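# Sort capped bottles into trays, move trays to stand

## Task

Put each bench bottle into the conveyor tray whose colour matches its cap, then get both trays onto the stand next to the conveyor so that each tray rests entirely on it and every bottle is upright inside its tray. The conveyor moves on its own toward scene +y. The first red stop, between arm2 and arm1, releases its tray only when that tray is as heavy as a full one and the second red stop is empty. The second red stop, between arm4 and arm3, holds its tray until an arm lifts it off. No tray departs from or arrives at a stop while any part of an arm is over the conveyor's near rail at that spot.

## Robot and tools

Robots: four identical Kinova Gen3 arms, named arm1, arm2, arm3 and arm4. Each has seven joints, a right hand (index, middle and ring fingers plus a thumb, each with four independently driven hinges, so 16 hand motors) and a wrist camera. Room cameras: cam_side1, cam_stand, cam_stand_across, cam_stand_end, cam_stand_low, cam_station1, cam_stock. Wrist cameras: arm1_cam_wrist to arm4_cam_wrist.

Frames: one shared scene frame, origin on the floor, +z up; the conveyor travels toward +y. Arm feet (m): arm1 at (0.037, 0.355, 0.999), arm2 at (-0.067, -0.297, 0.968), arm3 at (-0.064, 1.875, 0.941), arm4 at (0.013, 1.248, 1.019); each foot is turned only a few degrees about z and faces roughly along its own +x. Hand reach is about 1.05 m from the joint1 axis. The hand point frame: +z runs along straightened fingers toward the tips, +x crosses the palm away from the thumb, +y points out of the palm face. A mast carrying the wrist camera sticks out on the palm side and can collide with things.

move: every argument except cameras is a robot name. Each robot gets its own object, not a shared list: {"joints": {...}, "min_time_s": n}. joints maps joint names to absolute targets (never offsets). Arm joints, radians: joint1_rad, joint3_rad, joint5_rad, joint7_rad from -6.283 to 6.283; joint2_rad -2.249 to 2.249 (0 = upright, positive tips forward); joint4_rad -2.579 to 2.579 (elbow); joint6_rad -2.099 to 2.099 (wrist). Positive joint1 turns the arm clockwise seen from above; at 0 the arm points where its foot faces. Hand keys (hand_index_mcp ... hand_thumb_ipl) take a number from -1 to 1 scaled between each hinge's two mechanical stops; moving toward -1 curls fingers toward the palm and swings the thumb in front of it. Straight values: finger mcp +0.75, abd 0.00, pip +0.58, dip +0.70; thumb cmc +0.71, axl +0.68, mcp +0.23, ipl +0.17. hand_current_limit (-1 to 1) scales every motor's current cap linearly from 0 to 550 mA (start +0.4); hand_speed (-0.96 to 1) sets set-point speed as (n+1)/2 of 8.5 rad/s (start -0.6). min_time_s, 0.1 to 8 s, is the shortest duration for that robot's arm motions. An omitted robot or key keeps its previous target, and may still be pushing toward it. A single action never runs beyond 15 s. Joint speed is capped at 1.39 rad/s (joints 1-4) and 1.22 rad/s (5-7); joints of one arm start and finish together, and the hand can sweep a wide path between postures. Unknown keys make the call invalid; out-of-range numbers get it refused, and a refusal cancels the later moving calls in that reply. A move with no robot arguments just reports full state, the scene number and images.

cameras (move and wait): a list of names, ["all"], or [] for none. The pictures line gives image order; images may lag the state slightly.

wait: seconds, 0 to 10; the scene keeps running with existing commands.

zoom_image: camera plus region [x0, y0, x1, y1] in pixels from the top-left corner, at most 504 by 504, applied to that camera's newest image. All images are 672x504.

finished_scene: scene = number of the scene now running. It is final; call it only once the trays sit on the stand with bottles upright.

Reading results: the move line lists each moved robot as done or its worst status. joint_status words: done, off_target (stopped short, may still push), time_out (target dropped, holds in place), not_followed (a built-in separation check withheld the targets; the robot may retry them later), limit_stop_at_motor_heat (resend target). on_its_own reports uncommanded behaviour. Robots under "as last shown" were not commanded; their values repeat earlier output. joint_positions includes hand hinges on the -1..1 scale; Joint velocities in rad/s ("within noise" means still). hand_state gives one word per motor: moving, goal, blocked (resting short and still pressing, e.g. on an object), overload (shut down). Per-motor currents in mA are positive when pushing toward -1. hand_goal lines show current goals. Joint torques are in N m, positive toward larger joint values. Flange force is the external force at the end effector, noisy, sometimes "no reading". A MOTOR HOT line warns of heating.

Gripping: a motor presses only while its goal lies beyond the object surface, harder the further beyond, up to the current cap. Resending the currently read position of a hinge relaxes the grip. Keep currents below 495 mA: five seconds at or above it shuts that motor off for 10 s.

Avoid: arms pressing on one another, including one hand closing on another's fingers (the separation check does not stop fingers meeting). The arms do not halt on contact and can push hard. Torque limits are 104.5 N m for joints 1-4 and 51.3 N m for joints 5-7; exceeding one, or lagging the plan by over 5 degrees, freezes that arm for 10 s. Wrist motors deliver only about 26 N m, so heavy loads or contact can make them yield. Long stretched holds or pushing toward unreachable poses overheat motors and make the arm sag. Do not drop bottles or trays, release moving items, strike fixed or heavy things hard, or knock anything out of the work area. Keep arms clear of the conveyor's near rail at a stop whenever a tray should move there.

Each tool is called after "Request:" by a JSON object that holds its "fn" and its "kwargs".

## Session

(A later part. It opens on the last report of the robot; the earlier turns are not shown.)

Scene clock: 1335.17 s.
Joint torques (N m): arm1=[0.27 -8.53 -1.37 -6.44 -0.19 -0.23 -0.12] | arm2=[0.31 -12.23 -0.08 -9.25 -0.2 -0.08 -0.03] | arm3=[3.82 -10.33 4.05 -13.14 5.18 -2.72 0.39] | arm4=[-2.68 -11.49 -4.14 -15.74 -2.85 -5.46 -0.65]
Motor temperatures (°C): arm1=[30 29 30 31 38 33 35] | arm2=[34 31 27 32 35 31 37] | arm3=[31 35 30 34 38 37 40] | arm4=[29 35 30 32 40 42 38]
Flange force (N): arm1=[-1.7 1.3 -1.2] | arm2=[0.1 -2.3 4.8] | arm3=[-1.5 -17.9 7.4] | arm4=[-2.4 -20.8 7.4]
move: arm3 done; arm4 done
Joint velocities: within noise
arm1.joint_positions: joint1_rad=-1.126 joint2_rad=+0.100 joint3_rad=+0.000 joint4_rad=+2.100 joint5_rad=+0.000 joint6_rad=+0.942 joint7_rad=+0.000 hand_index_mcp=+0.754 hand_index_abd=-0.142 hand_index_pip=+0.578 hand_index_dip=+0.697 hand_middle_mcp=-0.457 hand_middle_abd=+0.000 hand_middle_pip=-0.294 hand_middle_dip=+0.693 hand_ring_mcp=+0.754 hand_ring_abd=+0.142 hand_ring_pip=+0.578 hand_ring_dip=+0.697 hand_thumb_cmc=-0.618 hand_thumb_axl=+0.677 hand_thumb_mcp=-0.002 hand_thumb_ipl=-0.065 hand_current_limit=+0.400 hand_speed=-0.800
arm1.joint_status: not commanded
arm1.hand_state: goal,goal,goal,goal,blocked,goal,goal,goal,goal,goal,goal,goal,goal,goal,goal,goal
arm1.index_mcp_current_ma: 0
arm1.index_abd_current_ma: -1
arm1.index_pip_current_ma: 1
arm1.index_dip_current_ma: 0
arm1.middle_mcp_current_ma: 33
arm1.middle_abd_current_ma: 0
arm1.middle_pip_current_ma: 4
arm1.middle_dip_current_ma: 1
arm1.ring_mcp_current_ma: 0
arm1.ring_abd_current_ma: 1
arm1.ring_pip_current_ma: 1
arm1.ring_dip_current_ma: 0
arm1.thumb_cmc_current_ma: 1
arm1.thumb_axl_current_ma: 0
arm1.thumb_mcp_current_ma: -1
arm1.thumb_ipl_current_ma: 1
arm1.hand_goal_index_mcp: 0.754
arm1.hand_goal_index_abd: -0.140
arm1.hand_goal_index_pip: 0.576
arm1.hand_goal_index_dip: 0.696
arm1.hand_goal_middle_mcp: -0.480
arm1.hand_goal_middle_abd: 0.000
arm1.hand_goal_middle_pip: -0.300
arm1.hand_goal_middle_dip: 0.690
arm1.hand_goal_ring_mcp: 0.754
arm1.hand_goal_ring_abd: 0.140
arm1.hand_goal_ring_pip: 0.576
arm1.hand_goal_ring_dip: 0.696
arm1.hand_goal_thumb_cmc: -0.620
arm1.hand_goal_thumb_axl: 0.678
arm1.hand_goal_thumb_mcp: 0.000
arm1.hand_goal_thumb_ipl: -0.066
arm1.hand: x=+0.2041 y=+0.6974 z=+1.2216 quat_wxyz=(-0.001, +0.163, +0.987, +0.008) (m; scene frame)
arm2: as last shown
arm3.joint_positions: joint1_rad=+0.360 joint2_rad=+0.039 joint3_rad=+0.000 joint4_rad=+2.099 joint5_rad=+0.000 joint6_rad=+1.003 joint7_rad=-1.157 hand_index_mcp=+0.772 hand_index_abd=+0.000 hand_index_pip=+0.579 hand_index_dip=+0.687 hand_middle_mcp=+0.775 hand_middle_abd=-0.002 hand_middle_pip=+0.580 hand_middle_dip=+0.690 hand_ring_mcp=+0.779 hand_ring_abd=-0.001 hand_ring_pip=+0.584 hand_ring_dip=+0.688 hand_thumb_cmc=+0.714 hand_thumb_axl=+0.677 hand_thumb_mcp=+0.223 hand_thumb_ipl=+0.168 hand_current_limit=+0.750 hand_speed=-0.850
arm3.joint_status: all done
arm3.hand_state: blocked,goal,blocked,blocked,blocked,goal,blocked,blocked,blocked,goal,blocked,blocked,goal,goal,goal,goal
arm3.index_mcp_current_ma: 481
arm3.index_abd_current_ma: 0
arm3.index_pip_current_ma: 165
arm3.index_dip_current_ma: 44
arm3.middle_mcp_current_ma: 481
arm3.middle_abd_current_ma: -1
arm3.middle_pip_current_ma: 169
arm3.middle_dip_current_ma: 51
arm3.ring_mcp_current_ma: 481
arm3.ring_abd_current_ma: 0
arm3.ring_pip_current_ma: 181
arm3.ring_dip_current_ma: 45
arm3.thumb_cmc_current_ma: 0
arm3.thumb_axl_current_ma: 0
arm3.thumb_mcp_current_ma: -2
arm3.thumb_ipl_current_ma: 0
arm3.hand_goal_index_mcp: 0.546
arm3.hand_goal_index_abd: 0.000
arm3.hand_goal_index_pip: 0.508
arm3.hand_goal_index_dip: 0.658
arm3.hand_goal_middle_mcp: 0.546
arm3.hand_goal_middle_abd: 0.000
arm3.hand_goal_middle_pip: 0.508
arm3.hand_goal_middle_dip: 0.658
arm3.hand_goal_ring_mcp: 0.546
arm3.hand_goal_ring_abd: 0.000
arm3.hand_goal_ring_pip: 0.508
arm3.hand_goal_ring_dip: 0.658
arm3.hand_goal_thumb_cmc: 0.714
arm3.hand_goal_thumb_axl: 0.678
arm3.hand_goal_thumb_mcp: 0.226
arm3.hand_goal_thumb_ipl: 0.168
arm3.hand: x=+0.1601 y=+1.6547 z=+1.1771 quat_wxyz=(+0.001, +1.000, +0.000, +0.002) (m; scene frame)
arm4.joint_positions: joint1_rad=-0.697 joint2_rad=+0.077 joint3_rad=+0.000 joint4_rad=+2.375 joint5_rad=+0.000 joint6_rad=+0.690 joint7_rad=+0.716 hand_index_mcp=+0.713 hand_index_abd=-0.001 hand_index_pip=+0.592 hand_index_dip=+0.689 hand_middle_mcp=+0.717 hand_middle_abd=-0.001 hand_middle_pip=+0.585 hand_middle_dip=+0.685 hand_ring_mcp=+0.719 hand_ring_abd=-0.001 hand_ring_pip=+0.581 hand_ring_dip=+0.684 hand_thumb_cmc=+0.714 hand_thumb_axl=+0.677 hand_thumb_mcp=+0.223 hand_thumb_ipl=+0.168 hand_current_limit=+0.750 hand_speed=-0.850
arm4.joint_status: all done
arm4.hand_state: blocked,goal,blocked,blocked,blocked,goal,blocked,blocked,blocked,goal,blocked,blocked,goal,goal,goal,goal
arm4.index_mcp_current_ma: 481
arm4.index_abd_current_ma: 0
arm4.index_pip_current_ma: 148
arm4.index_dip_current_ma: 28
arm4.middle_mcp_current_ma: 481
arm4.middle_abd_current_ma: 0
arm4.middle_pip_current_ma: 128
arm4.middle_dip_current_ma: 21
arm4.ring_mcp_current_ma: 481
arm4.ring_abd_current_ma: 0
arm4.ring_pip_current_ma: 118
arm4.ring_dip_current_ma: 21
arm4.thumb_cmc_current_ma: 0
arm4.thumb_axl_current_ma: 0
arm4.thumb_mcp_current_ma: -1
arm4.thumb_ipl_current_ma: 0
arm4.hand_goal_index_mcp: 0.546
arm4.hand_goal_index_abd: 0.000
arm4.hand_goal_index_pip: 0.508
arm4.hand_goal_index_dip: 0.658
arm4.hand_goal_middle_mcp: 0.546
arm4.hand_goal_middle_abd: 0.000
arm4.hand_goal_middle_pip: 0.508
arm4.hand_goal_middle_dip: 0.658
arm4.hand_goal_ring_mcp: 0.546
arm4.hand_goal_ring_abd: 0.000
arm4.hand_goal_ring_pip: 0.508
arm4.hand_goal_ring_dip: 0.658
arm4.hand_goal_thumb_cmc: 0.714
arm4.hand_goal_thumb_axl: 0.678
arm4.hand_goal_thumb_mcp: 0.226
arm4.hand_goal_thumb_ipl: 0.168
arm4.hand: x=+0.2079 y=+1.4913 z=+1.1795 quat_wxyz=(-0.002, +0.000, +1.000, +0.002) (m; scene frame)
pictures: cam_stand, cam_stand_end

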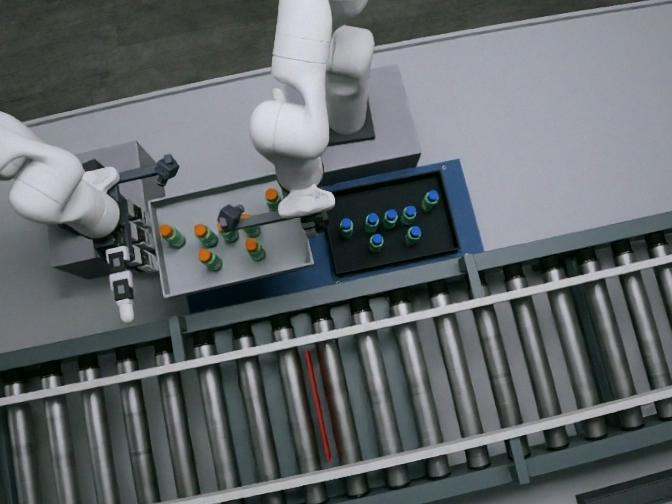

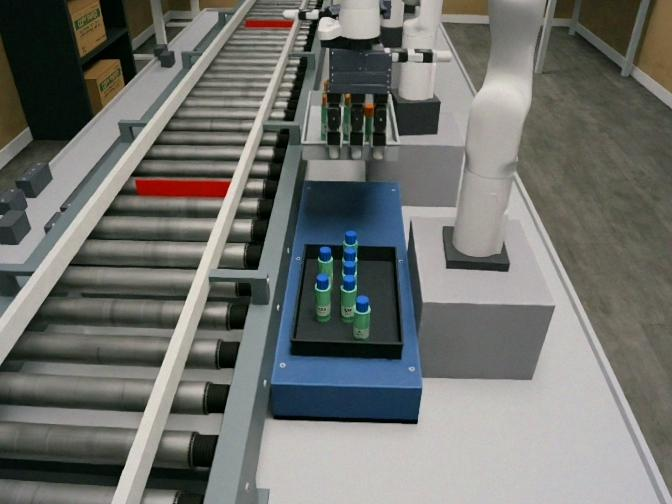

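Request:
{"fn": "move", "kwargs": {"arm3": {"joints":{"joint2_rad":0.1416,"joint4_rad":2.2159,"joint6_rad":0.7841},"min_time_s":3}, "arm4": {"joints":{"joint2_rad":0.2613,"joint4_rad":2.4761,"joint6_rad":0.4042},"min_time_s":3}}}

Request:
{"fn": "move", "kwargs": {"arm3": {"joints":{"joint2_rad":0.2878,"joint4_rad":2.3127,"joint6_rad":0.5411},"min_time_s":3}, "arm4": {"joints":{"joint2_rad":0.4954,"joint4_rad":2.5436,"joint6_rad":0.1026},"min_time_s":3}}}

Request:
{"fn": "move", "kwargs": {"arm3": {"joints":{"joint2_rad":0.4706,"joint4_rad":2.3788,"joint6_rad":0.2922},"min_time_s":3}, "arm4": {"joints":{"joint2_rad":0.7535,"joint4_rad":2.5662,"joint6_rad":-0.1781},"min_time_s":3}, "cameras": ["cam_stand","cam_stand_end","cam_stand_across","cam_stand_low"]}}

Request:
{"fn": "zoom_image", "kwargs": {"camera": "cam_stand", "region": [130, 120, 490, 330]}}

Request:
{"fn": "zoom_image", "kwargs": {"camera": "cam_stand_end", "region": [270, 100, 440, 400]}}

Scene clock: 1361.90 s.
Joint torques (N m): arm1=[0.33 -8.56 -1.41 -6.43 -0.16 -0.2 -0.16] | arm2=[0.32 -12.21 -0.1 -9.22 -0.2 -0.08 -0.02] | arm3=[3.89 -11.57 4.48 -12.42 4.5 -2.96 0.41] | arm4=[-2.91 -13.73 -4.72 -14.01 -1.94 -5.58 -0.63]
Motor temperatures (°C): arm1=[30 29 30 31 38 33 35] | arm2=[34 31 27 32 35 31 37] | arm3=[31 35 30 34 38 37 40] | arm4=[29 35 30 32 39 42 38]
Flange force (N): arm1=[-1.8 1.4 -1.1] | arm2=[0.1 -2.2 4.7] | arm3=[-2.0 -18.5 6.8] | arm4=[-0.7 -20.2 6.7]
move: arm3 done; arm4 done
Joint velocities: within noise
arm1, arm2: as last shown
arm3.joint_positions: joint1_rad=+0.360 joint2_rad=+0.142 joint3_rad=+0.000 joint4_rad=+2.216 joint5_rad=+0.000 joint6_rad=+0.784 joint7_rad=-1.157 hand_index_mcp=+0.774 hand_index_abd=+0.000 hand_index_pip=+0.579 hand_index_dip=+0.687 hand_middle_mcp=+0.778 hand_middle_abd=-0.002 hand_middle_pip=+0.581 hand_middle_dip=+0.690 hand_ring_mcp=+0.784 hand_ring_abd=-0.001 hand_ring_pip=+0.584 hand_ring_dip=+0.688 hand_thumb_cmc=+0.714 hand_thumb_axl=+0.677 hand_thumb_mcp=+0.223 hand_thumb_ipl=+0.168 hand_current_limit=+0.750 hand_speed=-0.850
arm3.joint_status: all done
arm3.hand_state: blocked,goal,blocked,blocked,blocked,goal,blocked,blocked,blocked,goal,blocked,blocked,goal,goal,goal,goal
arm3.index_mcp_current_ma: 481
arm3.index_abd_current_ma: 0
arm3.index_pip_current_ma: 165
arm3.index_dip_current_ma: 44
arm3.middle_mcp_current_ma: 481
arm3.middle_abd_current_ma: -1
arm3.middle_pip_current_ma: 170
arm3.middle_dip_current_ma: 52
arm3.ring_mcp_current_ma: 481
arm3.ring_abd_current_ma: 0
arm3.ring_pip_current_ma: 181
arm3.ring_dip_current_ma: 45
arm3.thumb_cmc_current_ma: 0
arm3.thumb_axl_current_ma: 0
arm3.thumb_mcp_current_ma: -2
arm3.thumb_ipl_current_ma: 0
arm3.hand_goal_index_mcp: 0.546
arm3.hand_goal_index_abd: 0.000
arm3.hand_goal_index_pip: 0.508
arm3.hand_goal_index_dip: 0.658
arm3.hand_goal_middle_mcp: 0.546
arm3.hand_goal_middle_abd: 0.000
arm3.hand_goal_middle_pip: 0.508
arm3.hand_goal_middle_dip: 0.658
arm3.hand_goal_ring_mcp: 0.546
arm3.hand_goal_ring_abd: 0.000
arm3.hand_goal_ring_pip: 0.508
arm3.hand_goal_ring_dip: 0.658
arm3.hand_goal_thumb_cmc: 0.714
arm3.hand_goal_thumb_axl: 0.678
arm3.hand_goal_thumb_mcp: 0.226
arm3.hand_goal_thumb_ipl: 0.168
arm3.hand: x=+0.1603 y=+1.6546 z=+1.1196 quat_wxyz=(+0.001, +1.000, +0.000, +0.002) (m; scene frame)
arm4.joint_positions: joint1_rad=-0.697 joint2_rad=+0.261 joint3_rad=+0.000 joint4_rad=+2.476 joint5_rad=+0.000 joint6_rad=+0.404 joint7_rad=+0.716 hand_index_mcp=+0.713 hand_index_abd=-0.001 hand_index_pip=+0.592 hand_index_dip=+0.689 hand_middle_mcp=+0.717 hand_middle_abd=-0.001 hand_middle_pip=+0.585 hand_middle_dip=+0.685 hand_ring_mcp=+0.719 hand_ring_abd=-0.001 hand_ring_pip=+0.582 hand_ring_dip=+0.684 hand_thumb_cmc=+0.714 hand_thumb_axl=+0.677 hand_thumb_mcp=+0.223 hand_thumb_ipl=+0.168 hand_current_limit=+0.750 hand_speed=-0.850
arm4.joint_status: all done
arm4.hand_state: blocked,goal,blocked,blocked,blocked,goal,blocked,blocked,blocked,goal,blocked,blocked,goal,goal,goal,goal
arm4.index_mcp_current_ma: 481
arm4.index_abd_current_ma: 0
arm4.index_pip_current_ma: 148
arm4.index_dip_current_ma: 28
arm4.middle_mcp_current_ma: 481
arm4.middle_abd_current_ma: 0
arm4.middle_pip_current_ma: 129
arm4.middle_dip_current_ma: 21
arm4.ring_mcp_current_ma: 481
arm4.ring_abd_current_ma: 0
arm4.ring_pip_current_ma: 121
arm4.ring_dip_current_ma: 21
arm4.thumb_cmc_current_ma: 0
arm4.thumb_axl_current_ma: 0
arm4.thumb_mcp_current_ma: -1
arm4.thumb_ipl_current_ma: 0
arm4.hand_goal_index_mcp: 0.546
arm4.hand_goal_index_abd: 0.000
arm4.hand_goal_index_pip: 0.508
arm4.hand_goal_index_dip: 0.658
arm4.hand_goal_middle_mcp: 0.546
arm4.hand_goal_middle_abd: 0.000
arm4.hand_goal_middle_pip: 0.508
arm4.hand_goal_middle_dip: 0.658
arm4.hand_goal_ring_mcp: 0.546
arm4.hand_goal_ring_abd: 0.000
arm4.hand_goal_ring_pip: 0.508
arm4.hand_goal_ring_dip: 0.658
arm4.hand_goal_thumb_cmc: 0.714
arm4.hand_goal_thumb_axl: 0.678
arm4.hand_goal_thumb_mcp: 0.226
arm4.hand_goal_thumb_ipl: 0.168
arm4.hand: x=+0.2077 y=+1.4915 z=+1.1198 quat_wxyz=(-0.002, +0.000, +1.000, +0.002) (m; scene frame)
pictures: none

Scene clock: 1365.20 s.
Joint torques (N m): arm1=[0.33 -8.6 -1.4 -6.47 -0.22 -0.28 -0.13] | arm2=[0.3 -12.23 -0.12 -9.25 -0.21 -0.08 -0.03] | arm3=[3.87 -13.33 5.09 -10.71 3.36 -2.93 0.45] | arm4=[-3.04 -16.14 -5.5 -11.27 -0.77 -5.6 -0.58]
Motor temperatures (°C): arm1=[30 29 30 31 38 33 35] | arm2=[34 31 27 32 35 31 37] | arm3=[31 35 30 34 38 37 40] | arm4=[29 34 30 32 39 42 38]
Flange force (N): arm1=[-1.7 1.4 -1.2] | arm2=[0.0 -2.3 4.8] | arm3=[-1.6 -18.3 6.8] | arm4=[0.0 -19.6 5.6]
move: arm3 done; arm4 done
Joint velocities: within noise
arm1, arm2: as last shown
arm3.joint_positions: joint1_rad=+0.360 joint2_rad=+0.288 joint3_rad=+0.000 joint4_rad=+2.313 joint5_rad=+0.000 joint6_rad=+0.541 joint7_rad=-1.157 hand_index_mcp=+0.780 hand_index_abd=+0.000 hand_index_pip=+0.579 hand_index_dip=+0.687 hand_middle_mcp=+0.784 hand_middle_abd=-0.002 hand_middle_pip=+0.581 hand_middle_dip=+0.690 hand_ring_mcp=+0.789 hand_ring_abd=-0.001 hand_ring_pip=+0.584 hand_ring_dip=+0.688 hand_thumb_cmc=+0.714 hand_thumb_axl=+0.677 hand_thumb_mcp=+0.223 hand_thumb_ipl=+0.168 hand_current_limit=+0.750 hand_speed=-0.850
arm3.joint_status: all done
arm3.hand_state: blocked,goal,blocked,blocked,blocked,goal,blocked,blocked,blocked,goal,blocked,blocked,goal,goal,goal,goal
arm3.index_mcp_current_ma: 481
arm3.index_abd_current_ma: 0
arm3.index_pip_current_ma: 165
arm3.index_dip_current_ma: 44
arm3.middle_mcp_current_ma: 481
arm3.middle_abd_current_ma: -1
arm3.middle_pip_current_ma: 170
arm3.middle_dip_current_ma: 52
arm3.ring_mcp_current_ma: 481
arm3.ring_abd_current_ma: 0
arm3.ring_pip_current_ma: 181
arm3.ring_dip_current_ma: 45
arm3.thumb_cmc_current_ma: 0
arm3.thumb_axl_current_ma: 0
arm3.thumb_mcp_current_ma: -2
arm3.thumb_ipl_current_ma: 0
arm3.hand_goal_index_mcp: 0.546
arm3.hand_goal_index_abd: 0.000
arm3.hand_goal_index_pip: 0.508
arm3.hand_goal_index_dip: 0.658
arm3.hand_goal_middle_mcp: 0.546
arm3.hand_goal_middle_abd: 0.000
arm3.hand_goal_middle_pip: 0.508
arm3.hand_goal_middle_dip: 0.658
arm3.hand_goal_ring_mcp: 0.546
arm3.hand_goal_ring_abd: 0.000
arm3.hand_goal_ring_pip: 0.508
arm3.hand_goal_ring_dip: 0.658
arm3.hand_goal_thumb_cmc: 0.714
arm3.hand_goal_thumb_axl: 0.678
arm3.hand_goal_thumb_mcp: 0.226
arm3.hand_goal_thumb_ipl: 0.168
arm3.hand: x=+0.1605 y=+1.6545 z=+1.0597 quat_wxyz=(+0.001, +1.000, +0.000, +0.002) (m; scene frame)
arm4.joint_positions: joint1_rad=-0.697 joint2_rad=+0.495 joint3_rad=+0.000 joint4_rad=+2.544 joint5_rad=+0.000 joint6_rad=+0.103 joint7_rad=+0.716 hand_index_mcp=+0.713 hand_index_abd=-0.001 hand_index_pip=+0.592 hand_index_dip=+0.689 hand_middle_mcp=+0.717 hand_middle_abd=-0.001 hand_middle_pip=+0.585 hand_middle_dip=+0.685 hand_ring_mcp=+0.719 hand_ring_abd=-0.001 hand_ring_pip=+0.582 hand_ring_dip=+0.684 hand_thumb_cmc=+0.714 hand_thumb_axl=+0.677 hand_thumb_mcp=+0.223 hand_thumb_ipl=+0.168 hand_current_limit=+0.750 hand_speed=-0.850
arm4.joint_status: all done
arm4.hand_state: blocked,goal,blocked,blocked,blocked,goal,blocked,blocked,blocked,goal,blocked,blocked,goal,goal,goal,goal
arm4.index_mcp_current_ma: 481
arm4.index_abd_current_ma: 0
arm4.index_pip_current_ma: 148
arm4.index_dip_current_ma: 28
arm4.middle_mcp_current_ma: 481
arm4.middle_abd_current_ma: 0
arm4.middle_pip_current_ma: 130
arm4.middle_dip_current_ma: 21
arm4.ring_mcp_current_ma: 481
arm4.ring_abd_current_ma: 0
arm4.ring_pip_current_ma: 121
arm4.ring_dip_current_ma: 21
arm4.thumb_cmc_current_ma: 0
arm4.thumb_axl_current_ma: 0
arm4.thumb_mcp_current_ma: -1
arm4.thumb_ipl_current_ma: 0
arm4.hand_goal_index_mcp: 0.546
arm4.hand_goal_index_abd: 0.000
arm4.hand_goal_index_pip: 0.508
arm4.hand_goal_index_dip: 0.658
arm4.hand_goal_middle_mcp: 0.546
arm4.hand_goal_middle_abd: 0.000
arm4.hand_goal_middle_pip: 0.508
arm4.hand_goal_middle_dip: 0.658
arm4.hand_goal_ring_mcp: 0.546
arm4.hand_goal_ring_abd: 0.000
arm4.hand_goal_ring_pip: 0.508
arm4.hand_goal_ring_dip: 0.658
arm4.hand_goal_thumb_cmc: 0.714
arm4.hand_goal_thumb_axl: 0.678
arm4.hand_goal_thumb_mcp: 0.226
arm4.hand_goal_thumb_ipl: 0.168
arm4.hand: x=+0.2075 y=+1.4916 z=+1.0598 quat_wxyz=(-0.002, +0.000, +1.000, +0.002) (m; scene frame)
pictures: none

Scene clock: 1368.50 s.
Joint torques (N m): arm1=[0.3 -8.62 -1.41 -6.46 -0.17 -0.24 -0.1] | arm2=[0.34 -12.19 -0.12 -9.23 -0.22 -0.07 -0.02] | arm3=[3.55 -14.81 5.61 -7.86 1.77 -2.68 0.48] | arm4=[-2.72 -18.34 -5.74 -7.56 0.26 -5.15 -0.65]
Motor temperatures (°C): arm1=[30 29 30 31 38 33 35] | arm2=[34 31 27 32 35 31 37] | arm3=[31 34 30 34 38 37 40] | arm4=[29 34 30 32 39 42 38]
Flange force (N): arm1=[-1.7 1.5 -1.0] | arm2=[0.1 -2.3 4.7] | arm3=[-0.9 -16.4 5.8] | arm4=[-1.1 -19.0 5.8]
move: arm3 done; arm4 done
Joint velocities: within noise
arm1: as last shown
arm2.joint_positions: joint1_rad=+0.347 joint2_rad=+0.189 joint3_rad=+0.000 joint4_rad=+1.825 joint5_rad=+0.000 joint6_rad=+1.128 joint7_rad=+0.000 hand_index_mcp=+0.754 hand_index_abd=-0.122 hand_index_pip=+0.578 hand_index_dip=+0.697 hand_middle_mcp=-0.462 hand_middle_abd=+0.000 hand_middle_pip=-0.295 hand_middle_dip=+0.693 hand_ring_mcp=+0.753 hand_ring_abd=+0.120 hand_ring_pip=+0.578 hand_ring_dip=+0.698 hand_thumb_cmc=-0.619 hand_thumb_axl=+0.677 hand_thumb_mcp=-0.002 hand_thumb_ipl=-0.065 hand_current_limit=+0.400 hand_speed=-0.800
arm2.joint_status: not commanded
arm2.hand_state: goal,goal,goal,goal,goal,goal,goal,goal,goal,goal,goal,goal,goal,goal,goal,goal
arm2.index_mcp_current_ma: 0
arm2.index_abd_current_ma: 0
arm2.index_pip_current_ma: 0
arm2.index_dip_current_ma: 0
arm2.middle_mcp_current_ma: 8
arm2.middle_abd_current_ma: 0
arm2.middle_pip_current_ma: 1
arm2.middle_dip_current_ma: 0
arm2.ring_mcp_current_ma: 0
arm2.ring_abd_current_ma: 0
arm2.ring_pip_current_ma: 0
arm2.ring_dip_current_ma: 0
arm2.thumb_cmc_current_ma: 0
arm2.thumb_axl_current_ma: 0
arm2.thumb_mcp_current_ma: 0
arm2.thumb_ipl_current_ma: 0
arm2.hand_goal_index_mcp: 0.754
arm2.hand_goal_index_abd: -0.120
arm2.hand_goal_index_pip: 0.576
arm2.hand_goal_index_dip: 0.696
arm2.hand_goal_middle_mcp: -0.480
arm2.hand_goal_middle_abd: 0.000
arm2.hand_goal_middle_pip: -0.300
arm2.hand_goal_middle_dip: 0.690
arm2.hand_goal_ring_mcp: 0.754
arm2.hand_goal_ring_abd: 0.120
arm2.hand_goal_ring_pip: 0.576
arm2.hand_goal_ring_dip: 0.696
arm2.hand_goal_thumb_cmc: -0.620
arm2.hand_goal_thumb_axl: 0.678
arm2.hand_goal_thumb_mcp: 0.000
arm2.hand_goal_thumb_ipl: -0.066
arm2.hand: x=+0.3093 y=-0.5429 z=+1.2312 quat_wxyz=(+0.005, +0.855, +0.518, -0.006) (m; scene frame)
arm3.joint_positions: joint1_rad=+0.360 joint2_rad=+0.471 joint3_rad=+0.000 joint4_rad=+2.379 joint5_rad=+0.000 joint6_rad=+0.292 joint7_rad=-1.157 hand_index_mcp=+0.786 hand_index_abd=+0.000 hand_index_pip=+0.579 hand_index_dip=+0.687 hand_middle_mcp=+0.789 hand_middle_abd=-0.002 hand_middle_pip=+0.581 hand_middle_dip=+0.690 hand_ring_mcp=+0.793 hand_ring_abd=-0.001 hand_ring_pip=+0.584 hand_ring_dip=+0.688 hand_thumb_cmc=+0.714 hand_thumb_axl=+0.677 hand_thumb_mcp=+0.223 hand_thumb_ipl=+0.168 hand_current_limit=+0.750 hand_speed=-0.850
arm3.joint_status: all done
arm3.hand_state: blocked,goal,blocked,blocked,blocked,goal,blocked,blocked,blocked,goal,blocked,blocked,goal,goal,goal,goal
arm3.index_mcp_current_ma: 481
arm3.index_abd_current_ma: 0
arm3.index_pip_current_ma: 165
arm3.index_dip_current_ma: 44
arm3.middle_mcp_current_ma: 481
arm3.middle_abd_current_ma: -1
arm3.middle_pip_current_ma: 170
arm3.middle_dip_current_ma: 52
arm3.ring_mcp_current_ma: 481
arm3.ring_abd_current_ma: 0
arm3.ring_pip_current_ma: 181
arm3.ring_dip_current_ma: 45
arm3.thumb_cmc_current_ma: 0
arm3.thumb_axl_current_ma: 0
arm3.thumb_mcp_current_ma: -2
arm3.thumb_ipl_current_ma: 0
arm3.hand_goal_index_mcp: 0.546
arm3.hand_goal_index_abd: 0.000
arm3.hand_goal_index_pip: 0.508
arm3.hand_goal_index_dip: 0.658
arm3.hand_goal_middle_mcp: 0.546
arm3.hand_goal_middle_abd: 0.000
arm3.hand_goal_middle_pip: 0.508
arm3.hand_goal_middle_dip: 0.658
arm3.hand_goal_ring_mcp: 0.546
arm3.hand_goal_ring_abd: 0.000
arm3.hand_goal_ring_pip: 0.508
arm3.hand_goal_ring_dip: 0.658
arm3.hand_goal_thumb_cmc: 0.714
arm3.hand_goal_thumb_axl: 0.678
arm3.hand_goal_thumb_mcp: 0.226
arm3.hand_goal_thumb_ipl: 0.168
arm3.hand: x=+0.1607 y=+1.6544 z=+0.9997 quat_wxyz=(+0.001, +1.000, +0.000, +0.002) (m; scene frame)
arm4.joint_positions: joint1_rad=-0.697 joint2_rad=+0.753 joint3_rad=+0.000 joint4_rad=+2.566 joint5_rad=+0.000 joint6_rad=-0.178 joint7_rad=+0.716 hand_index_mcp=+0.712 hand_index_abd=-0.001 hand_index_pip=+0.592 hand_index_dip=+0.689 hand_middle_mcp=+0.717 hand_middle_abd=-0.001 hand_middle_pip=+0.585 hand_middle_dip=+0.685 hand_ring_mcp=+0.721 hand_ring_abd=-0.001 hand_ring_pip=+0.583 hand_ring_dip=+0.685 hand_thumb_cmc=+0.714 hand_thumb_axl=+0.677 hand_thumb_mcp=+0.223 hand_thumb_ipl=+0.168 hand_current_limit=+0.750 hand_speed=-0.850
arm4.joint_status: all done
arm4.hand_state: blocked,goal,blocked,blocked,blocked,goal,blocked,blocked,blocked,goal,blocked,blocked,goal,goal,goal,goal
arm4.index_mcp_current_ma: 481
arm4.index_abd_current_ma: 0
arm4.index_pip_current_ma: 148
arm4.index_dip_current_ma: 28
arm4.middle_mcp_current_ma: 481
arm4.middle_abd_current_ma: 0
arm4.middle_pip_current_ma: 130
arm4.middle_dip_current_ma: 21
arm4.ring_mcp_current_ma: 481
arm4.ring_abd_current_ma: 0
arm4.ring_pip_current_ma: 123
arm4.ring_dip_current_ma: 22
arm4.thumb_cmc_current_ma: 0
arm4.thumb_axl_current_ma: 0
arm4.thumb_mcp_current_ma: -1
arm4.thumb_ipl_current_ma: 0
arm4.hand_goal_index_mcp: 0.546
arm4.hand_goal_index_abd: 0.000
arm4.hand_goal_index_pip: 0.508
arm4.hand_goal_index_dip: 0.658
arm4.hand_goal_middle_mcp: 0.546
arm4.hand_goal_middle_abd: 0.000
arm4.hand_goal_middle_pip: 0.508
arm4.hand_goal_middle_dip: 0.658
arm4.hand_goal_ring_mcp: 0.546
arm4.hand_goal_ring_abd: 0.000
arm4.hand_goal_ring_pip: 0.508
arm4.hand_goal_ring_dip: 0.658
arm4.hand_goal_thumb_cmc: 0.714
arm4.hand_goal_thumb_axl: 0.678
arm4.hand_goal_thumb_mcp: 0.226
arm4.hand_goal_thumb_ipl: 0.168
arm4.hand: x=+0.2073 y=+1.4918 z=+0.9998 quat_wxyz=(-0.002, +0.000, +1.000, +0.002) (m; scene frame)
pictures: cam_stand, cam_stand_across, cam_stand_end, cam_stand_low

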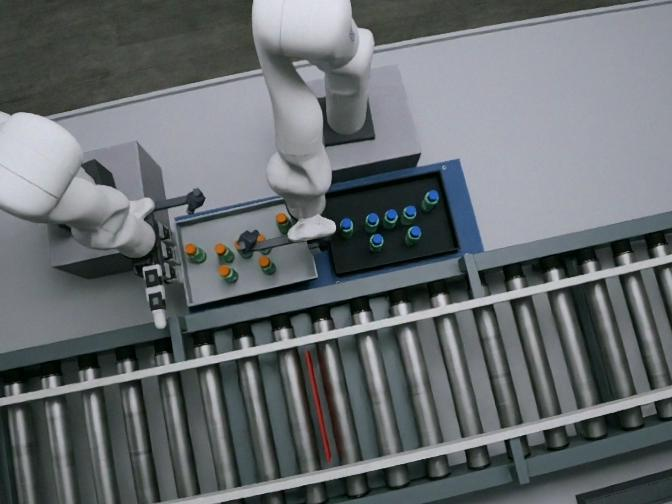

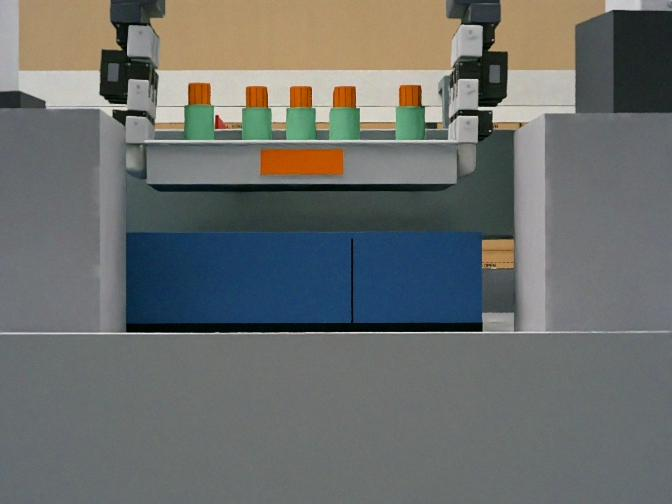

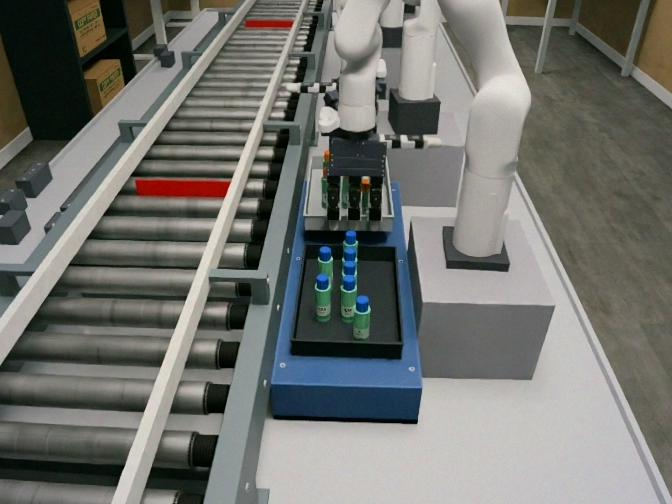

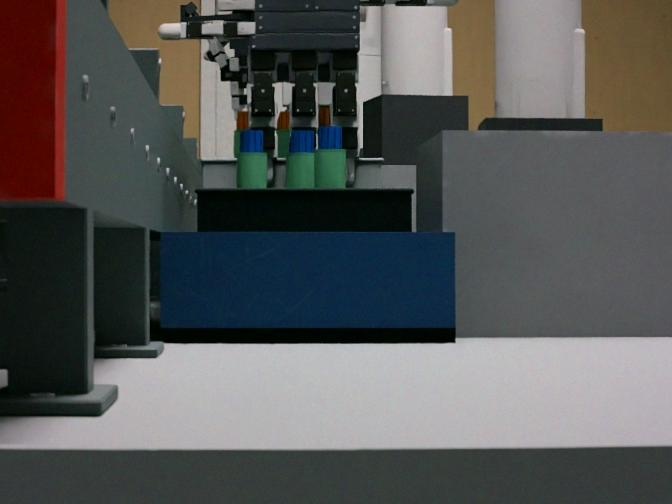

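Scaled by 1.400 from the camera's 672x504 image, which has a finer 960x720 frame.

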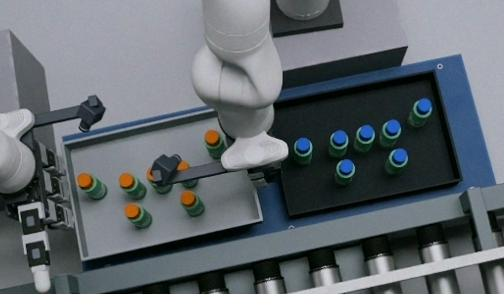

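Scaled by 1.680 from the camera's 672x504 image, which has a finer 960x720 frame.

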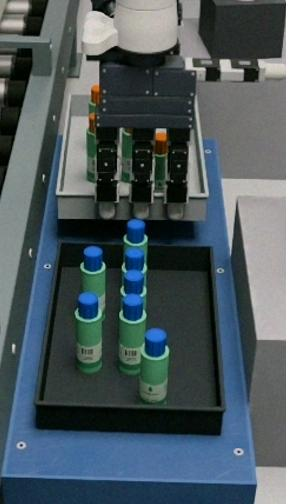

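Request:
{"fn": "move", "kwargs": {"arm3": {"joints":{"joint2_rad":0.6070,"joint4_rad":2.4027,"joint6_rad":0.1319},"min_time_s":3}, "arm4": {"joints":{"joint2_rad":0.9212,"joint4_rad":2.5538,"joint6_rad":-0.3334},"min_time_s":3}}}

Request:
{"fn": "move", "kwargs": {"arm3": {"joints":{"joint2_rad":0.6228,"joint4_rad":2.4043,"joint6_rad":0.1145},"min_time_s":1}, "arm4": {"joints":{"joint2_rad":0.9393,"joint4_rad":2.5510,"joint6_rad":-0.3487},"min_time_s":1}}}

Request:
{"fn": "move", "kwargs": {"arm3": {"joints":{"joint2_rad":0.6333,"joint4_rad":2.4052,"joint6_rad":0.1031},"min_time_s":1}, "arm4": {"joints":{"joint2_rad":0.9513,"joint4_rad":2.5491,"joint6_rad":-0.3588},"min_time_s":1}}}

Request:
{"fn": "move", "kwargs": {"arm3": {"joints":{"joint2_rad":0.6392,"joint4_rad":2.4057,"joint6_rad":0.0967},"min_time_s":0.8}, "cameras": ["cam_stand_across","cam_stand"]}}

Scene clock: 1394.30 s.
Joint torques (N m): arm1=[0.28 -8.64 -1.41 -6.46 -0.2 -0.25 -0.14] | arm2=[0.34 -12.22 -0.08 -9.21 -0.2 -0.08 -0.02] | arm3=[3.57 -16.03 6.35 -6.26 0.91 -2.6 0.48] | arm4=[-2.72 -19.64 -6.19 -5.79 0.89 -5.17 -0.67]
Motor temperatures (°C): arm1=[30 29 30 31 38 33 35] | arm2=[34 31 27 32 35 31 37] | arm3=[31 34 30 33 37 37 40] | arm4=[29 34 30 31 39 43 38]
Flange force (N): arm1=[-1.9 1.5 -1.1] | arm2=[0.1 -2.2 4.7] | arm3=[-0.8 -16.3 6.0] | arm4=[-1.9 -19.0 5.1]
move: arm3 done; arm4 done
Joint velocities: within noise
arm1, arm2: as last shown
arm3.joint_positions: joint1_rad=+0.360 joint2_rad=+0.607 joint3_rad=+0.000 joint4_rad=+2.403 joint5_rad=+0.000 joint6_rad=+0.132 joint7_rad=-1.157 hand_index_mcp=+0.786 hand_index_abd=+0.000 hand_index_pip=+0.579 hand_index_dip=+0.687 hand_middle_mcp=+0.789 hand_middle_abd=-0.002 hand_middle_pip=+0.581 hand_middle_dip=+0.690 hand_ring_mcp=+0.793 hand_ring_abd=-0.001 hand_ring_pip=+0.584 hand_ring_dip=+0.688 hand_thumb_cmc=+0.714 hand_thumb_axl=+0.677 hand_thumb_mcp=+0.223 hand_thumb_ipl=+0.168 hand_current_limit=+0.750 hand_speed=-0.850
arm3.joint_status: all done
arm3.hand_state: blocked,goal,blocked,blocked,blocked,goal,blocked,blocked,blocked,goal,blocked,blocked,goal,goal,goal,goal
arm3.index_mcp_current_ma: 481
arm3.index_abd_current_ma: 0
arm3.index_pip_current_ma: 165
arm3.index_dip_current_ma: 44
arm3.middle_mcp_current_ma: 481
arm3.middle_abd_current_ma: -1
arm3.middle_pip_current_ma: 170
arm3.middle_dip_current_ma: 52
arm3.ring_mcp_current_ma: 481
arm3.ring_abd_current_ma: 0
arm3.ring_pip_current_ma: 181
arm3.ring_dip_current_ma: 45
arm3.thumb_cmc_current_ma: 0
arm3.thumb_axl_current_ma: 0
arm3.thumb_mcp_current_ma: -2
arm3.thumb_ipl_current_ma: 0
arm3.hand_goal_index_mcp: 0.546
arm3.hand_goal_index_abd: 0.000
arm3.hand_goal_index_pip: 0.508
arm3.hand_goal_index_dip: 0.658
arm3.hand_goal_middle_mcp: 0.546
arm3.hand_goal_middle_abd: 0.000
arm3.hand_goal_middle_pip: 0.508
arm3.hand_goal_middle_dip: 0.658
arm3.hand_goal_ring_mcp: 0.546
arm3.hand_goal_ring_abd: 0.000
arm3.hand_goal_ring_pip: 0.508
arm3.hand_goal_ring_dip: 0.658
arm3.hand_goal_thumb_cmc: 0.714
arm3.hand_goal_thumb_axl: 0.678
arm3.hand_goal_thumb_mcp: 0.226
arm3.hand_goal_thumb_ipl: 0.168
arm3.hand: x=+0.1609 y=+1.6543 z=+0.9597 quat_wxyz=(+0.001, +1.000, +0.000, +0.002) (m; scene frame)
arm4.joint_positions: joint1_rad=-0.697 joint2_rad=+0.921 joint3_rad=+0.000 joint4_rad=+2.554 joint5_rad=+0.000 joint6_rad=-0.333 joint7_rad=+0.716 hand_index_mcp=+0.712 hand_index_abd=-0.001 hand_index_pip=+0.592 hand_index_dip=+0.689 hand_middle_mcp=+0.717 hand_middle_abd=-0.001 hand_middle_pip=+0.585 hand_middle_dip=+0.685 hand_ring_mcp=+0.721 hand_ring_abd=-0.001 hand_ring_pip=+0.583 hand_ring_dip=+0.685 hand_thumb_cmc=+0.714 hand_thumb_axl=+0.677 hand_thumb_mcp=+0.223 hand_thumb_ipl=+0.168 hand_current_limit=+0.750 hand_speed=-0.850
arm4.joint_status: all done
arm4.hand_state: blocked,goal,blocked,blocked,blocked,goal,blocked,blocked,blocked,goal,blocked,blocked,goal,goal,goal,goal
arm4.index_mcp_current_ma: 481
arm4.index_abd_current_ma: 0
arm4.index_pip_current_ma: 148
arm4.index_dip_current_ma: 28
arm4.middle_mcp_current_ma: 481
arm4.middle_abd_current_ma: 0
arm4.middle_pip_current_ma: 130
arm4.middle_dip_current_ma: 21
arm4.ring_mcp_current_ma: 481
arm4.ring_abd_current_ma: 0
arm4.ring_pip_current_ma: 123
arm4.ring_dip_current_ma: 22
arm4.thumb_cmc_current_ma: 0
arm4.thumb_axl_current_ma: 0
arm4.thumb_mcp_current_ma: -1
arm4.thumb_ipl_current_ma: 0
arm4.hand_goal_index_mcp: 0.546
arm4.hand_goal_index_abd: 0.000
arm4.hand_goal_index_pip: 0.508
arm4.hand_goal_index_dip: 0.658
arm4.hand_goal_middle_mcp: 0.546
arm4.hand_goal_middle_abd: 0.000
arm4.hand_goal_middle_pip: 0.508
arm4.hand_goal_middle_dip: 0.658
arm4.hand_goal_ring_mcp: 0.546
arm4.hand_goal_ring_abd: 0.000
arm4.hand_goal_ring_pip: 0.508
arm4.hand_goal_ring_dip: 0.658
arm4.hand_goal_thumb_cmc: 0.714
arm4.hand_goal_thumb_axl: 0.678
arm4.hand_goal_thumb_mcp: 0.226
arm4.hand_goal_thumb_ipl: 0.168
arm4.hand: x=+0.2071 y=+1.4920 z=+0.9598 quat_wxyz=(-0.002, +0.000, +1.000, +0.002) (m; scene frame)
pictures: none

Scene clock: 1395.60 s.
Joint torques (N m): arm1=[0.29 -8.59 -1.4 -6.44 -0.22 -0.27 -0.12] | arm2=[0.32 -12.2 -0.11 -9.19 -0.18 -0.09 -0.03] | arm3=[3.52 -16.23 6.37 -6.13 0.83 -2.66 0.4] | arm4=[-2.78 -19.77 -6.23 -5.82 0.96 -5.21 -0.63]
Motor temperatures (°C): arm1=[30 29 30 31 38 33 35] | arm2=[34 31 27 32 35 31 37] | arm3=[31 34 30 33 37 37 40] | arm4=[29 34 30 31 39 43 38]
Flange force (N): arm1=[-1.7 1.5 -1.3] | arm2=[0.1 -2.1 4.6] | arm3=[-0.9 -15.9 6.0] | arm4=[-1.8 -19.4 4.7]
move: arm3 done; arm4 done
Joint velocities: within noise
arm1, arm2: as last shown
arm3.joint_positions: joint1_rad=+0.360 joint2_rad=+0.623 joint3_rad=+0.000 joint4_rad=+2.404 joint5_rad=+0.000 joint6_rad=+0.114 joint7_rad=-1.157 hand_index_mcp=+0.786 hand_index_abd=+0.000 hand_index_pip=+0.579 hand_index_dip=+0.687 hand_middle_mcp=+0.789 hand_middle_abd=-0.002 hand_middle_pip=+0.581 hand_middle_dip=+0.690 hand_ring_mcp=+0.793 hand_ring_abd=-0.001 hand_ring_pip=+0.584 hand_ring_dip=+0.688 hand_thumb_cmc=+0.714 hand_thumb_axl=+0.677 hand_thumb_mcp=+0.223 hand_thumb_ipl=+0.168 hand_current_limit=+0.750 hand_speed=-0.850
arm3.joint_status: all done
arm3.hand_state: blocked,goal,blocked,blocked,blocked,goal,blocked,blocked,blocked,goal,blocked,blocked,goal,goal,goal,goal
arm3.index_mcp_current_ma: 481
arm3.index_abd_current_ma: 0
arm3.index_pip_current_ma: 165
arm3.index_dip_current_ma: 44
arm3.middle_mcp_current_ma: 481
arm3.middle_abd_current_ma: -1
arm3.middle_pip_current_ma: 170
arm3.middle_dip_current_ma: 52
arm3.ring_mcp_current_ma: 481
arm3.ring_abd_current_ma: 0
arm3.ring_pip_current_ma: 181
arm3.ring_dip_current_ma: 45
arm3.thumb_cmc_current_ma: 0
arm3.thumb_axl_current_ma: 0
arm3.thumb_mcp_current_ma: -2
arm3.thumb_ipl_current_ma: 0
arm3.hand_goal_index_mcp: 0.546
arm3.hand_goal_index_abd: 0.000
arm3.hand_goal_index_pip: 0.508
arm3.hand_goal_index_dip: 0.658
arm3.hand_goal_middle_mcp: 0.546
arm3.hand_goal_middle_abd: 0.000
arm3.hand_goal_middle_pip: 0.508
arm3.hand_goal_middle_dip: 0.658
arm3.hand_goal_ring_mcp: 0.546
arm3.hand_goal_ring_abd: 0.000
arm3.hand_goal_ring_pip: 0.508
arm3.hand_goal_ring_dip: 0.658
arm3.hand_goal_thumb_cmc: 0.714
arm3.hand_goal_thumb_axl: 0.678
arm3.hand_goal_thumb_mcp: 0.226
arm3.hand_goal_thumb_ipl: 0.168
arm3.hand: x=+0.1609 y=+1.6543 z=+0.9551 quat_wxyz=(+0.001, +1.000, +0.000, +0.002) (m; scene frame)
arm4.joint_positions: joint1_rad=-0.697 joint2_rad=+0.939 joint3_rad=+0.000 joint4_rad=+2.551 joint5_rad=+0.000 joint6_rad=-0.349 joint7_rad=+0.716 hand_index_mcp=+0.712 hand_index_abd=-0.001 hand_index_pip=+0.592 hand_index_dip=+0.689 hand_middle_mcp=+0.717 hand_middle_abd=-0.001 hand_middle_pip=+0.585 hand_middle_dip=+0.685 hand_ring_mcp=+0.721 hand_ring_abd=-0.001 hand_ring_pip=+0.583 hand_ring_dip=+0.685 hand_thumb_cmc=+0.714 hand_thumb_axl=+0.677 hand_thumb_mcp=+0.223 hand_thumb_ipl=+0.168 hand_current_limit=+0.750 hand_speed=-0.850
arm4.joint_status: all done
arm4.hand_state: blocked,goal,blocked,blocked,blocked,goal,blocked,blocked,blocked,goal,blocked,blocked,goal,goal,goal,goal
arm4.index_mcp_current_ma: 481
arm4.index_abd_current_ma: 0
arm4.index_pip_current_ma: 148
arm4.index_dip_current_ma: 28
arm4.middle_mcp_current_ma: 481
arm4.middle_abd_current_ma: 0
arm4.middle_pip_current_ma: 130
arm4.middle_dip_current_ma: 21
arm4.ring_mcp_current_ma: 481
arm4.ring_abd_current_ma: 0
arm4.ring_pip_current_ma: 123
arm4.ring_dip_current_ma: 22
arm4.thumb_cmc_current_ma: 0
arm4.thumb_axl_current_ma: 0
arm4.thumb_mcp_current_ma: -1
arm4.thumb_ipl_current_ma: 0
arm4.hand_goal_index_mcp: 0.546
arm4.hand_goal_index_abd: 0.000
arm4.hand_goal_index_pip: 0.508
arm4.hand_goal_index_dip: 0.658
arm4.hand_goal_middle_mcp: 0.546
arm4.hand_goal_middle_abd: 0.000
arm4.hand_goal_middle_pip: 0.508
arm4.hand_goal_middle_dip: 0.658
arm4.hand_goal_ring_mcp: 0.546
arm4.hand_goal_ring_abd: 0.000
arm4.hand_goal_ring_pip: 0.508
arm4.hand_goal_ring_dip: 0.658
arm4.hand_goal_thumb_cmc: 0.714
arm4.hand_goal_thumb_axl: 0.678
arm4.hand_goal_thumb_mcp: 0.226
arm4.hand_goal_thumb_ipl: 0.168
arm4.hand: x=+0.2071 y=+1.4920 z=+0.9553 quat_wxyz=(-0.002, +0.000, +1.000, +0.002) (m; scene frame)
pictures: none

Scene clock: 1396.90 s.
Joint torques (N m): arm1=[0.32 -8.56 -1.42 -6.48 -0.2 -0.25 -0.14] | arm2=[0.34 -12.23 -0.1 -9.23 -0.19 -0.08 -0.02] | arm3=[3.65 -16.06 6.62 -6.09 0.76 -2.66 0.43] | arm4=[-2.81 -18.29 -6.31 -6.75 0.94 -5.29 -0.59]
Motor temperatures (°C): arm1=[30 29 30 31 38 33 35] | arm2=[34 31 27 32 35 31 37] | arm3=[31 34 30 33 37 37 40] | arm4=[29 34 30 31 39 43 38]
Flange force (N): arm1=[-1.7 1.3 -1.1] | arm2=[0.1 -2.2 4.7] | arm3=[-1.0 -16.5 5.1] | arm4=[-1.5 -19.9 -2.5]
move: arm3 done; arm4 done
Joint velocities: within noise
arm1, arm2: as last shown
arm3.joint_positions: joint1_rad=+0.360 joint2_rad=+0.633 joint3_rad=+0.000 joint4_rad=+2.405 joint5_rad=+0.000 joint6_rad=+0.103 joint7_rad=-1.157 hand_index_mcp=+0.786 hand_index_abd=+0.000 hand_index_pip=+0.579 hand_index_dip=+0.687 hand_middle_mcp=+0.789 hand_middle_abd=-0.002 hand_middle_pip=+0.581 hand_middle_dip=+0.690 hand_ring_mcp=+0.793 hand_ring_abd=-0.001 hand_ring_pip=+0.584 hand_ring_dip=+0.688 hand_thumb_cmc=+0.714 hand_thumb_axl=+0.677 hand_thumb_mcp=+0.223 hand_thumb_ipl=+0.168 hand_current_limit=+0.750 hand_speed=-0.850
arm3.joint_status: all done
arm3.hand_state: blocked,goal,blocked,blocked,blocked,goal,blocked,blocked,blocked,goal,blocked,blocked,goal,goal,goal,goal
arm3.index_mcp_current_ma: 481
arm3.index_abd_current_ma: 0
arm3.index_pip_current_ma: 165
arm3.index_dip_current_ma: 44
arm3.middle_mcp_current_ma: 481
arm3.middle_abd_current_ma: -1
arm3.middle_pip_current_ma: 170
arm3.middle_dip_current_ma: 52
arm3.ring_mcp_current_ma: 481
arm3.ring_abd_current_ma: 0
arm3.ring_pip_current_ma: 181
arm3.ring_dip_current_ma: 45
arm3.thumb_cmc_current_ma: 0
arm3.thumb_axl_current_ma: 0
arm3.thumb_mcp_current_ma: -2
arm3.thumb_ipl_current_ma: 0
arm3.hand_goal_index_mcp: 0.546
arm3.hand_goal_index_abd: 0.000
arm3.hand_goal_index_pip: 0.508
arm3.hand_goal_index_dip: 0.658
arm3.hand_goal_middle_mcp: 0.546
arm3.hand_goal_middle_abd: 0.000
arm3.hand_goal_middle_pip: 0.508
arm3.hand_goal_middle_dip: 0.658
arm3.hand_goal_ring_mcp: 0.546
arm3.hand_goal_ring_abd: 0.000
arm3.hand_goal_ring_pip: 0.508
arm3.hand_goal_ring_dip: 0.658
arm3.hand_goal_thumb_cmc: 0.714
arm3.hand_goal_thumb_axl: 0.678
arm3.hand_goal_thumb_mcp: 0.226
arm3.hand_goal_thumb_ipl: 0.168
arm3.hand: x=+0.1610 y=+1.6543 z=+0.9522 quat_wxyz=(+0.001, +1.000, +0.000, +0.002) (m; scene frame)
arm4.joint_positions: joint1_rad=-0.697 joint2_rad=+0.951 joint3_rad=+0.000 joint4_rad=+2.549 joint5_rad=+0.000 joint6_rad=-0.359 joint7_rad=+0.716 hand_index_mcp=+0.711 hand_index_abd=-0.001 hand_index_pip=+0.592 hand_index_dip=+0.689 hand_middle_mcp=+0.717 hand_middle_abd=-0.001 hand_middle_pip=+0.585 hand_middle_dip=+0.685 hand_ring_mcp=+0.721 hand_ring_abd=-0.002 hand_ring_pip=+0.583 hand_ring_dip=+0.685 hand_thumb_cmc=+0.714 hand_thumb_axl=+0.677 hand_thumb_mcp=+0.223 hand_thumb_ipl=+0.168 hand_current_limit=+0.750 hand_speed=-0.850
arm4.joint_status: all done
arm4.hand_state: blocked,goal,blocked,blocked,blocked,goal,blocked,blocked,blocked,goal,blocked,blocked,goal,goal,goal,goal
arm4.index_mcp_current_ma: 481
arm4.index_abd_current_ma: 0
arm4.index_pip_current_ma: 148
arm4.index_dip_current_ma: 28
arm4.middle_mcp_current_ma: 481
arm4.middle_abd_current_ma: 0
arm4.middle_pip_current_ma: 130
arm4.middle_dip_current_ma: 21
arm4.ring_mcp_current_ma: 481
arm4.ring_abd_current_ma: 0
arm4.ring_pip_current_ma: 123
arm4.ring_dip_current_ma: 22
arm4.thumb_cmc_current_ma: 0
arm4.thumb_axl_current_ma: 0
arm4.thumb_mcp_current_ma: -1
arm4.thumb_ipl_current_ma: 0
arm4.hand_goal_index_mcp: 0.546
arm4.hand_goal_index_abd: 0.000
arm4.hand_goal_index_pip: 0.508
arm4.hand_goal_index_dip: 0.658
arm4.hand_goal_middle_mcp: 0.546
arm4.hand_goal_middle_abd: 0.000
arm4.hand_goal_middle_pip: 0.508
arm4.hand_goal_middle_dip: 0.658
arm4.hand_goal_ring_mcp: 0.546
arm4.hand_goal_ring_abd: 0.000
arm4.hand_goal_ring_pip: 0.508
arm4.hand_goal_ring_dip: 0.658
arm4.hand_goal_thumb_cmc: 0.714
arm4.hand_goal_thumb_axl: 0.678
arm4.hand_goal_thumb_mcp: 0.226
arm4.hand_goal_thumb_ipl: 0.168
arm4.hand: x=+0.2071 y=+1.4920 z=+0.9523 quat_wxyz=(-0.002, +0.000, +1.000, +0.002) (m; scene frame)
pictures: none

Scene clock: 1398.00 s.
Joint torques (N m): arm1=[0.31 -8.59 -1.44 -6.46 -0.23 -0.27 -0.15] | arm2=[0.34 -12.25 -0.11 -9.2 -0.19 -0.08 -0.03] | arm3=[3.48 -13.06 6.17 -6.01 0.73 -2.88 0.47] | arm4=[-2.76 -18.23 -6.24 -6.89 0.95 -5.32 -0.62]
Motor temperatures (°C): arm1=[30 29 30 31 38 33 35] | arm2=[34 31 27 32 35 31 37] | arm3=[31 34 30 33 37 37 40] | arm4=[29 34 30 31 39 43 38]
Flange force (N): arm1=[-1.9 1.4 -1.2] | arm2=[0.1 -2.1 4.7] | arm3=[-1.5 -16.3 -6.5] | arm4=[-1.2 -19.9 -3.0]
move: arm3 done
Joint velocities: within noise
arm1, arm2, arm4: as last shown
arm3.joint_positions: joint1_rad=+0.360 joint2_rad=+0.639 joint3_rad=+0.000 joint4_rad=+2.406 joint5_rad=+0.000 joint6_rad=+0.097 joint7_rad=-1.157 hand_index_mcp=+0.786 hand_index_abd=+0.001 hand_index_pip=+0.579 hand_index_dip=+0.687 hand_middle_mcp=+0.789 hand_middle_abd=-0.001 hand_middle_pip=+0.581 hand_middle_dip=+0.690 hand_ring_mcp=+0.793 hand_ring_abd=+0.000 hand_ring_pip=+0.584 hand_ring_dip=+0.688 hand_thumb_cmc=+0.714 hand_thumb_axl=+0.677 hand_thumb_mcp=+0.223 hand_thumb_ipl=+0.168 hand_current_limit=+0.750 hand_speed=-0.850
arm3.joint_status: all done
arm3.hand_state: blocked,goal,blocked,blocked,blocked,goal,blocked,blocked,blocked,goal,blocked,blocked,goal,goal,goal,goal
arm3.index_mcp_current_ma: 481
arm3.index_abd_current_ma: 0
arm3.index_pip_current_ma: 165
arm3.index_dip_current_ma: 44
arm3.middle_mcp_current_ma: 481
arm3.middle_abd_current_ma: 0
arm3.middle_pip_current_ma: 170
arm3.middle_dip_current_ma: 52
arm3.ring_mcp_current_ma: 481
arm3.ring_abd_current_ma: 0
arm3.ring_pip_current_ma: 181
arm3.ring_dip_current_ma: 45
arm3.thumb_cmc_current_ma: 0
arm3.thumb_axl_current_ma: 0
arm3.thumb_mcp_current_ma: -2
arm3.thumb_ipl_current_ma: 0
arm3.hand_goal_index_mcp: 0.546
arm3.hand_goal_index_abd: 0.000
arm3.hand_goal_index_pip: 0.508
arm3.hand_goal_index_dip: 0.658
arm3.hand_goal_middle_mcp: 0.546
arm3.hand_goal_middle_abd: 0.000
arm3.hand_goal_middle_pip: 0.508
arm3.hand_goal_middle_dip: 0.658
arm3.hand_goal_ring_mcp: 0.546
arm3.hand_goal_ring_abd: 0.000
arm3.hand_goal_ring_pip: 0.508
arm3.hand_goal_ring_dip: 0.658
arm3.hand_goal_thumb_cmc: 0.714
arm3.hand_goal_thumb_axl: 0.678
arm3.hand_goal_thumb_mcp: 0.226
arm3.hand_goal_thumb_ipl: 0.168
arm3.hand: x=+0.1609 y=+1.6543 z=+0.9505 quat_wxyz=(+0.001, +1.000, +0.000, +0.002) (m; scene frame)
pictures: cam_stand, cam_stand_across

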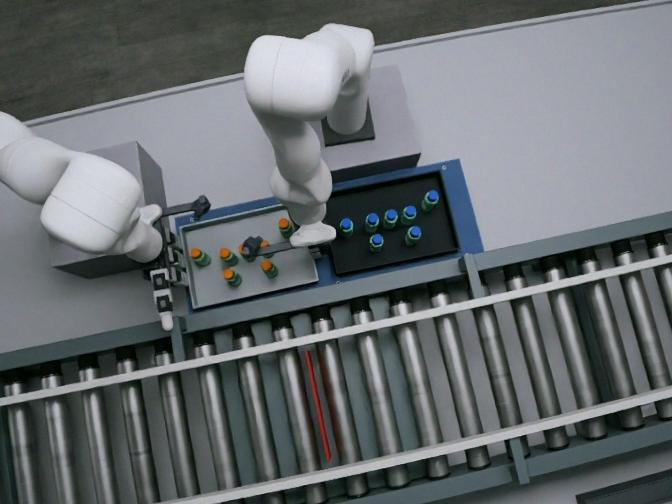

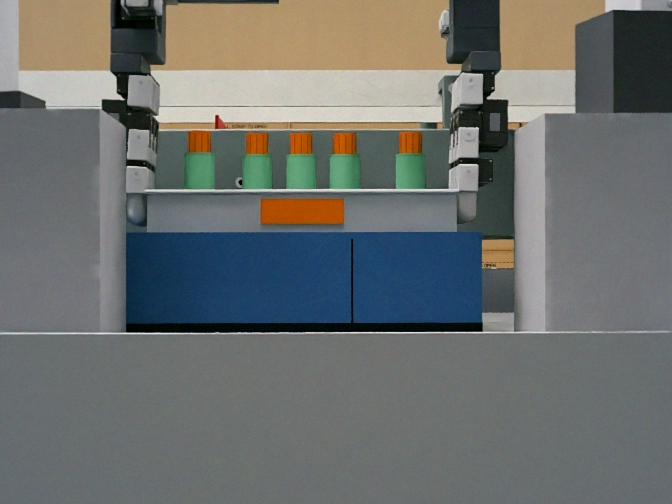

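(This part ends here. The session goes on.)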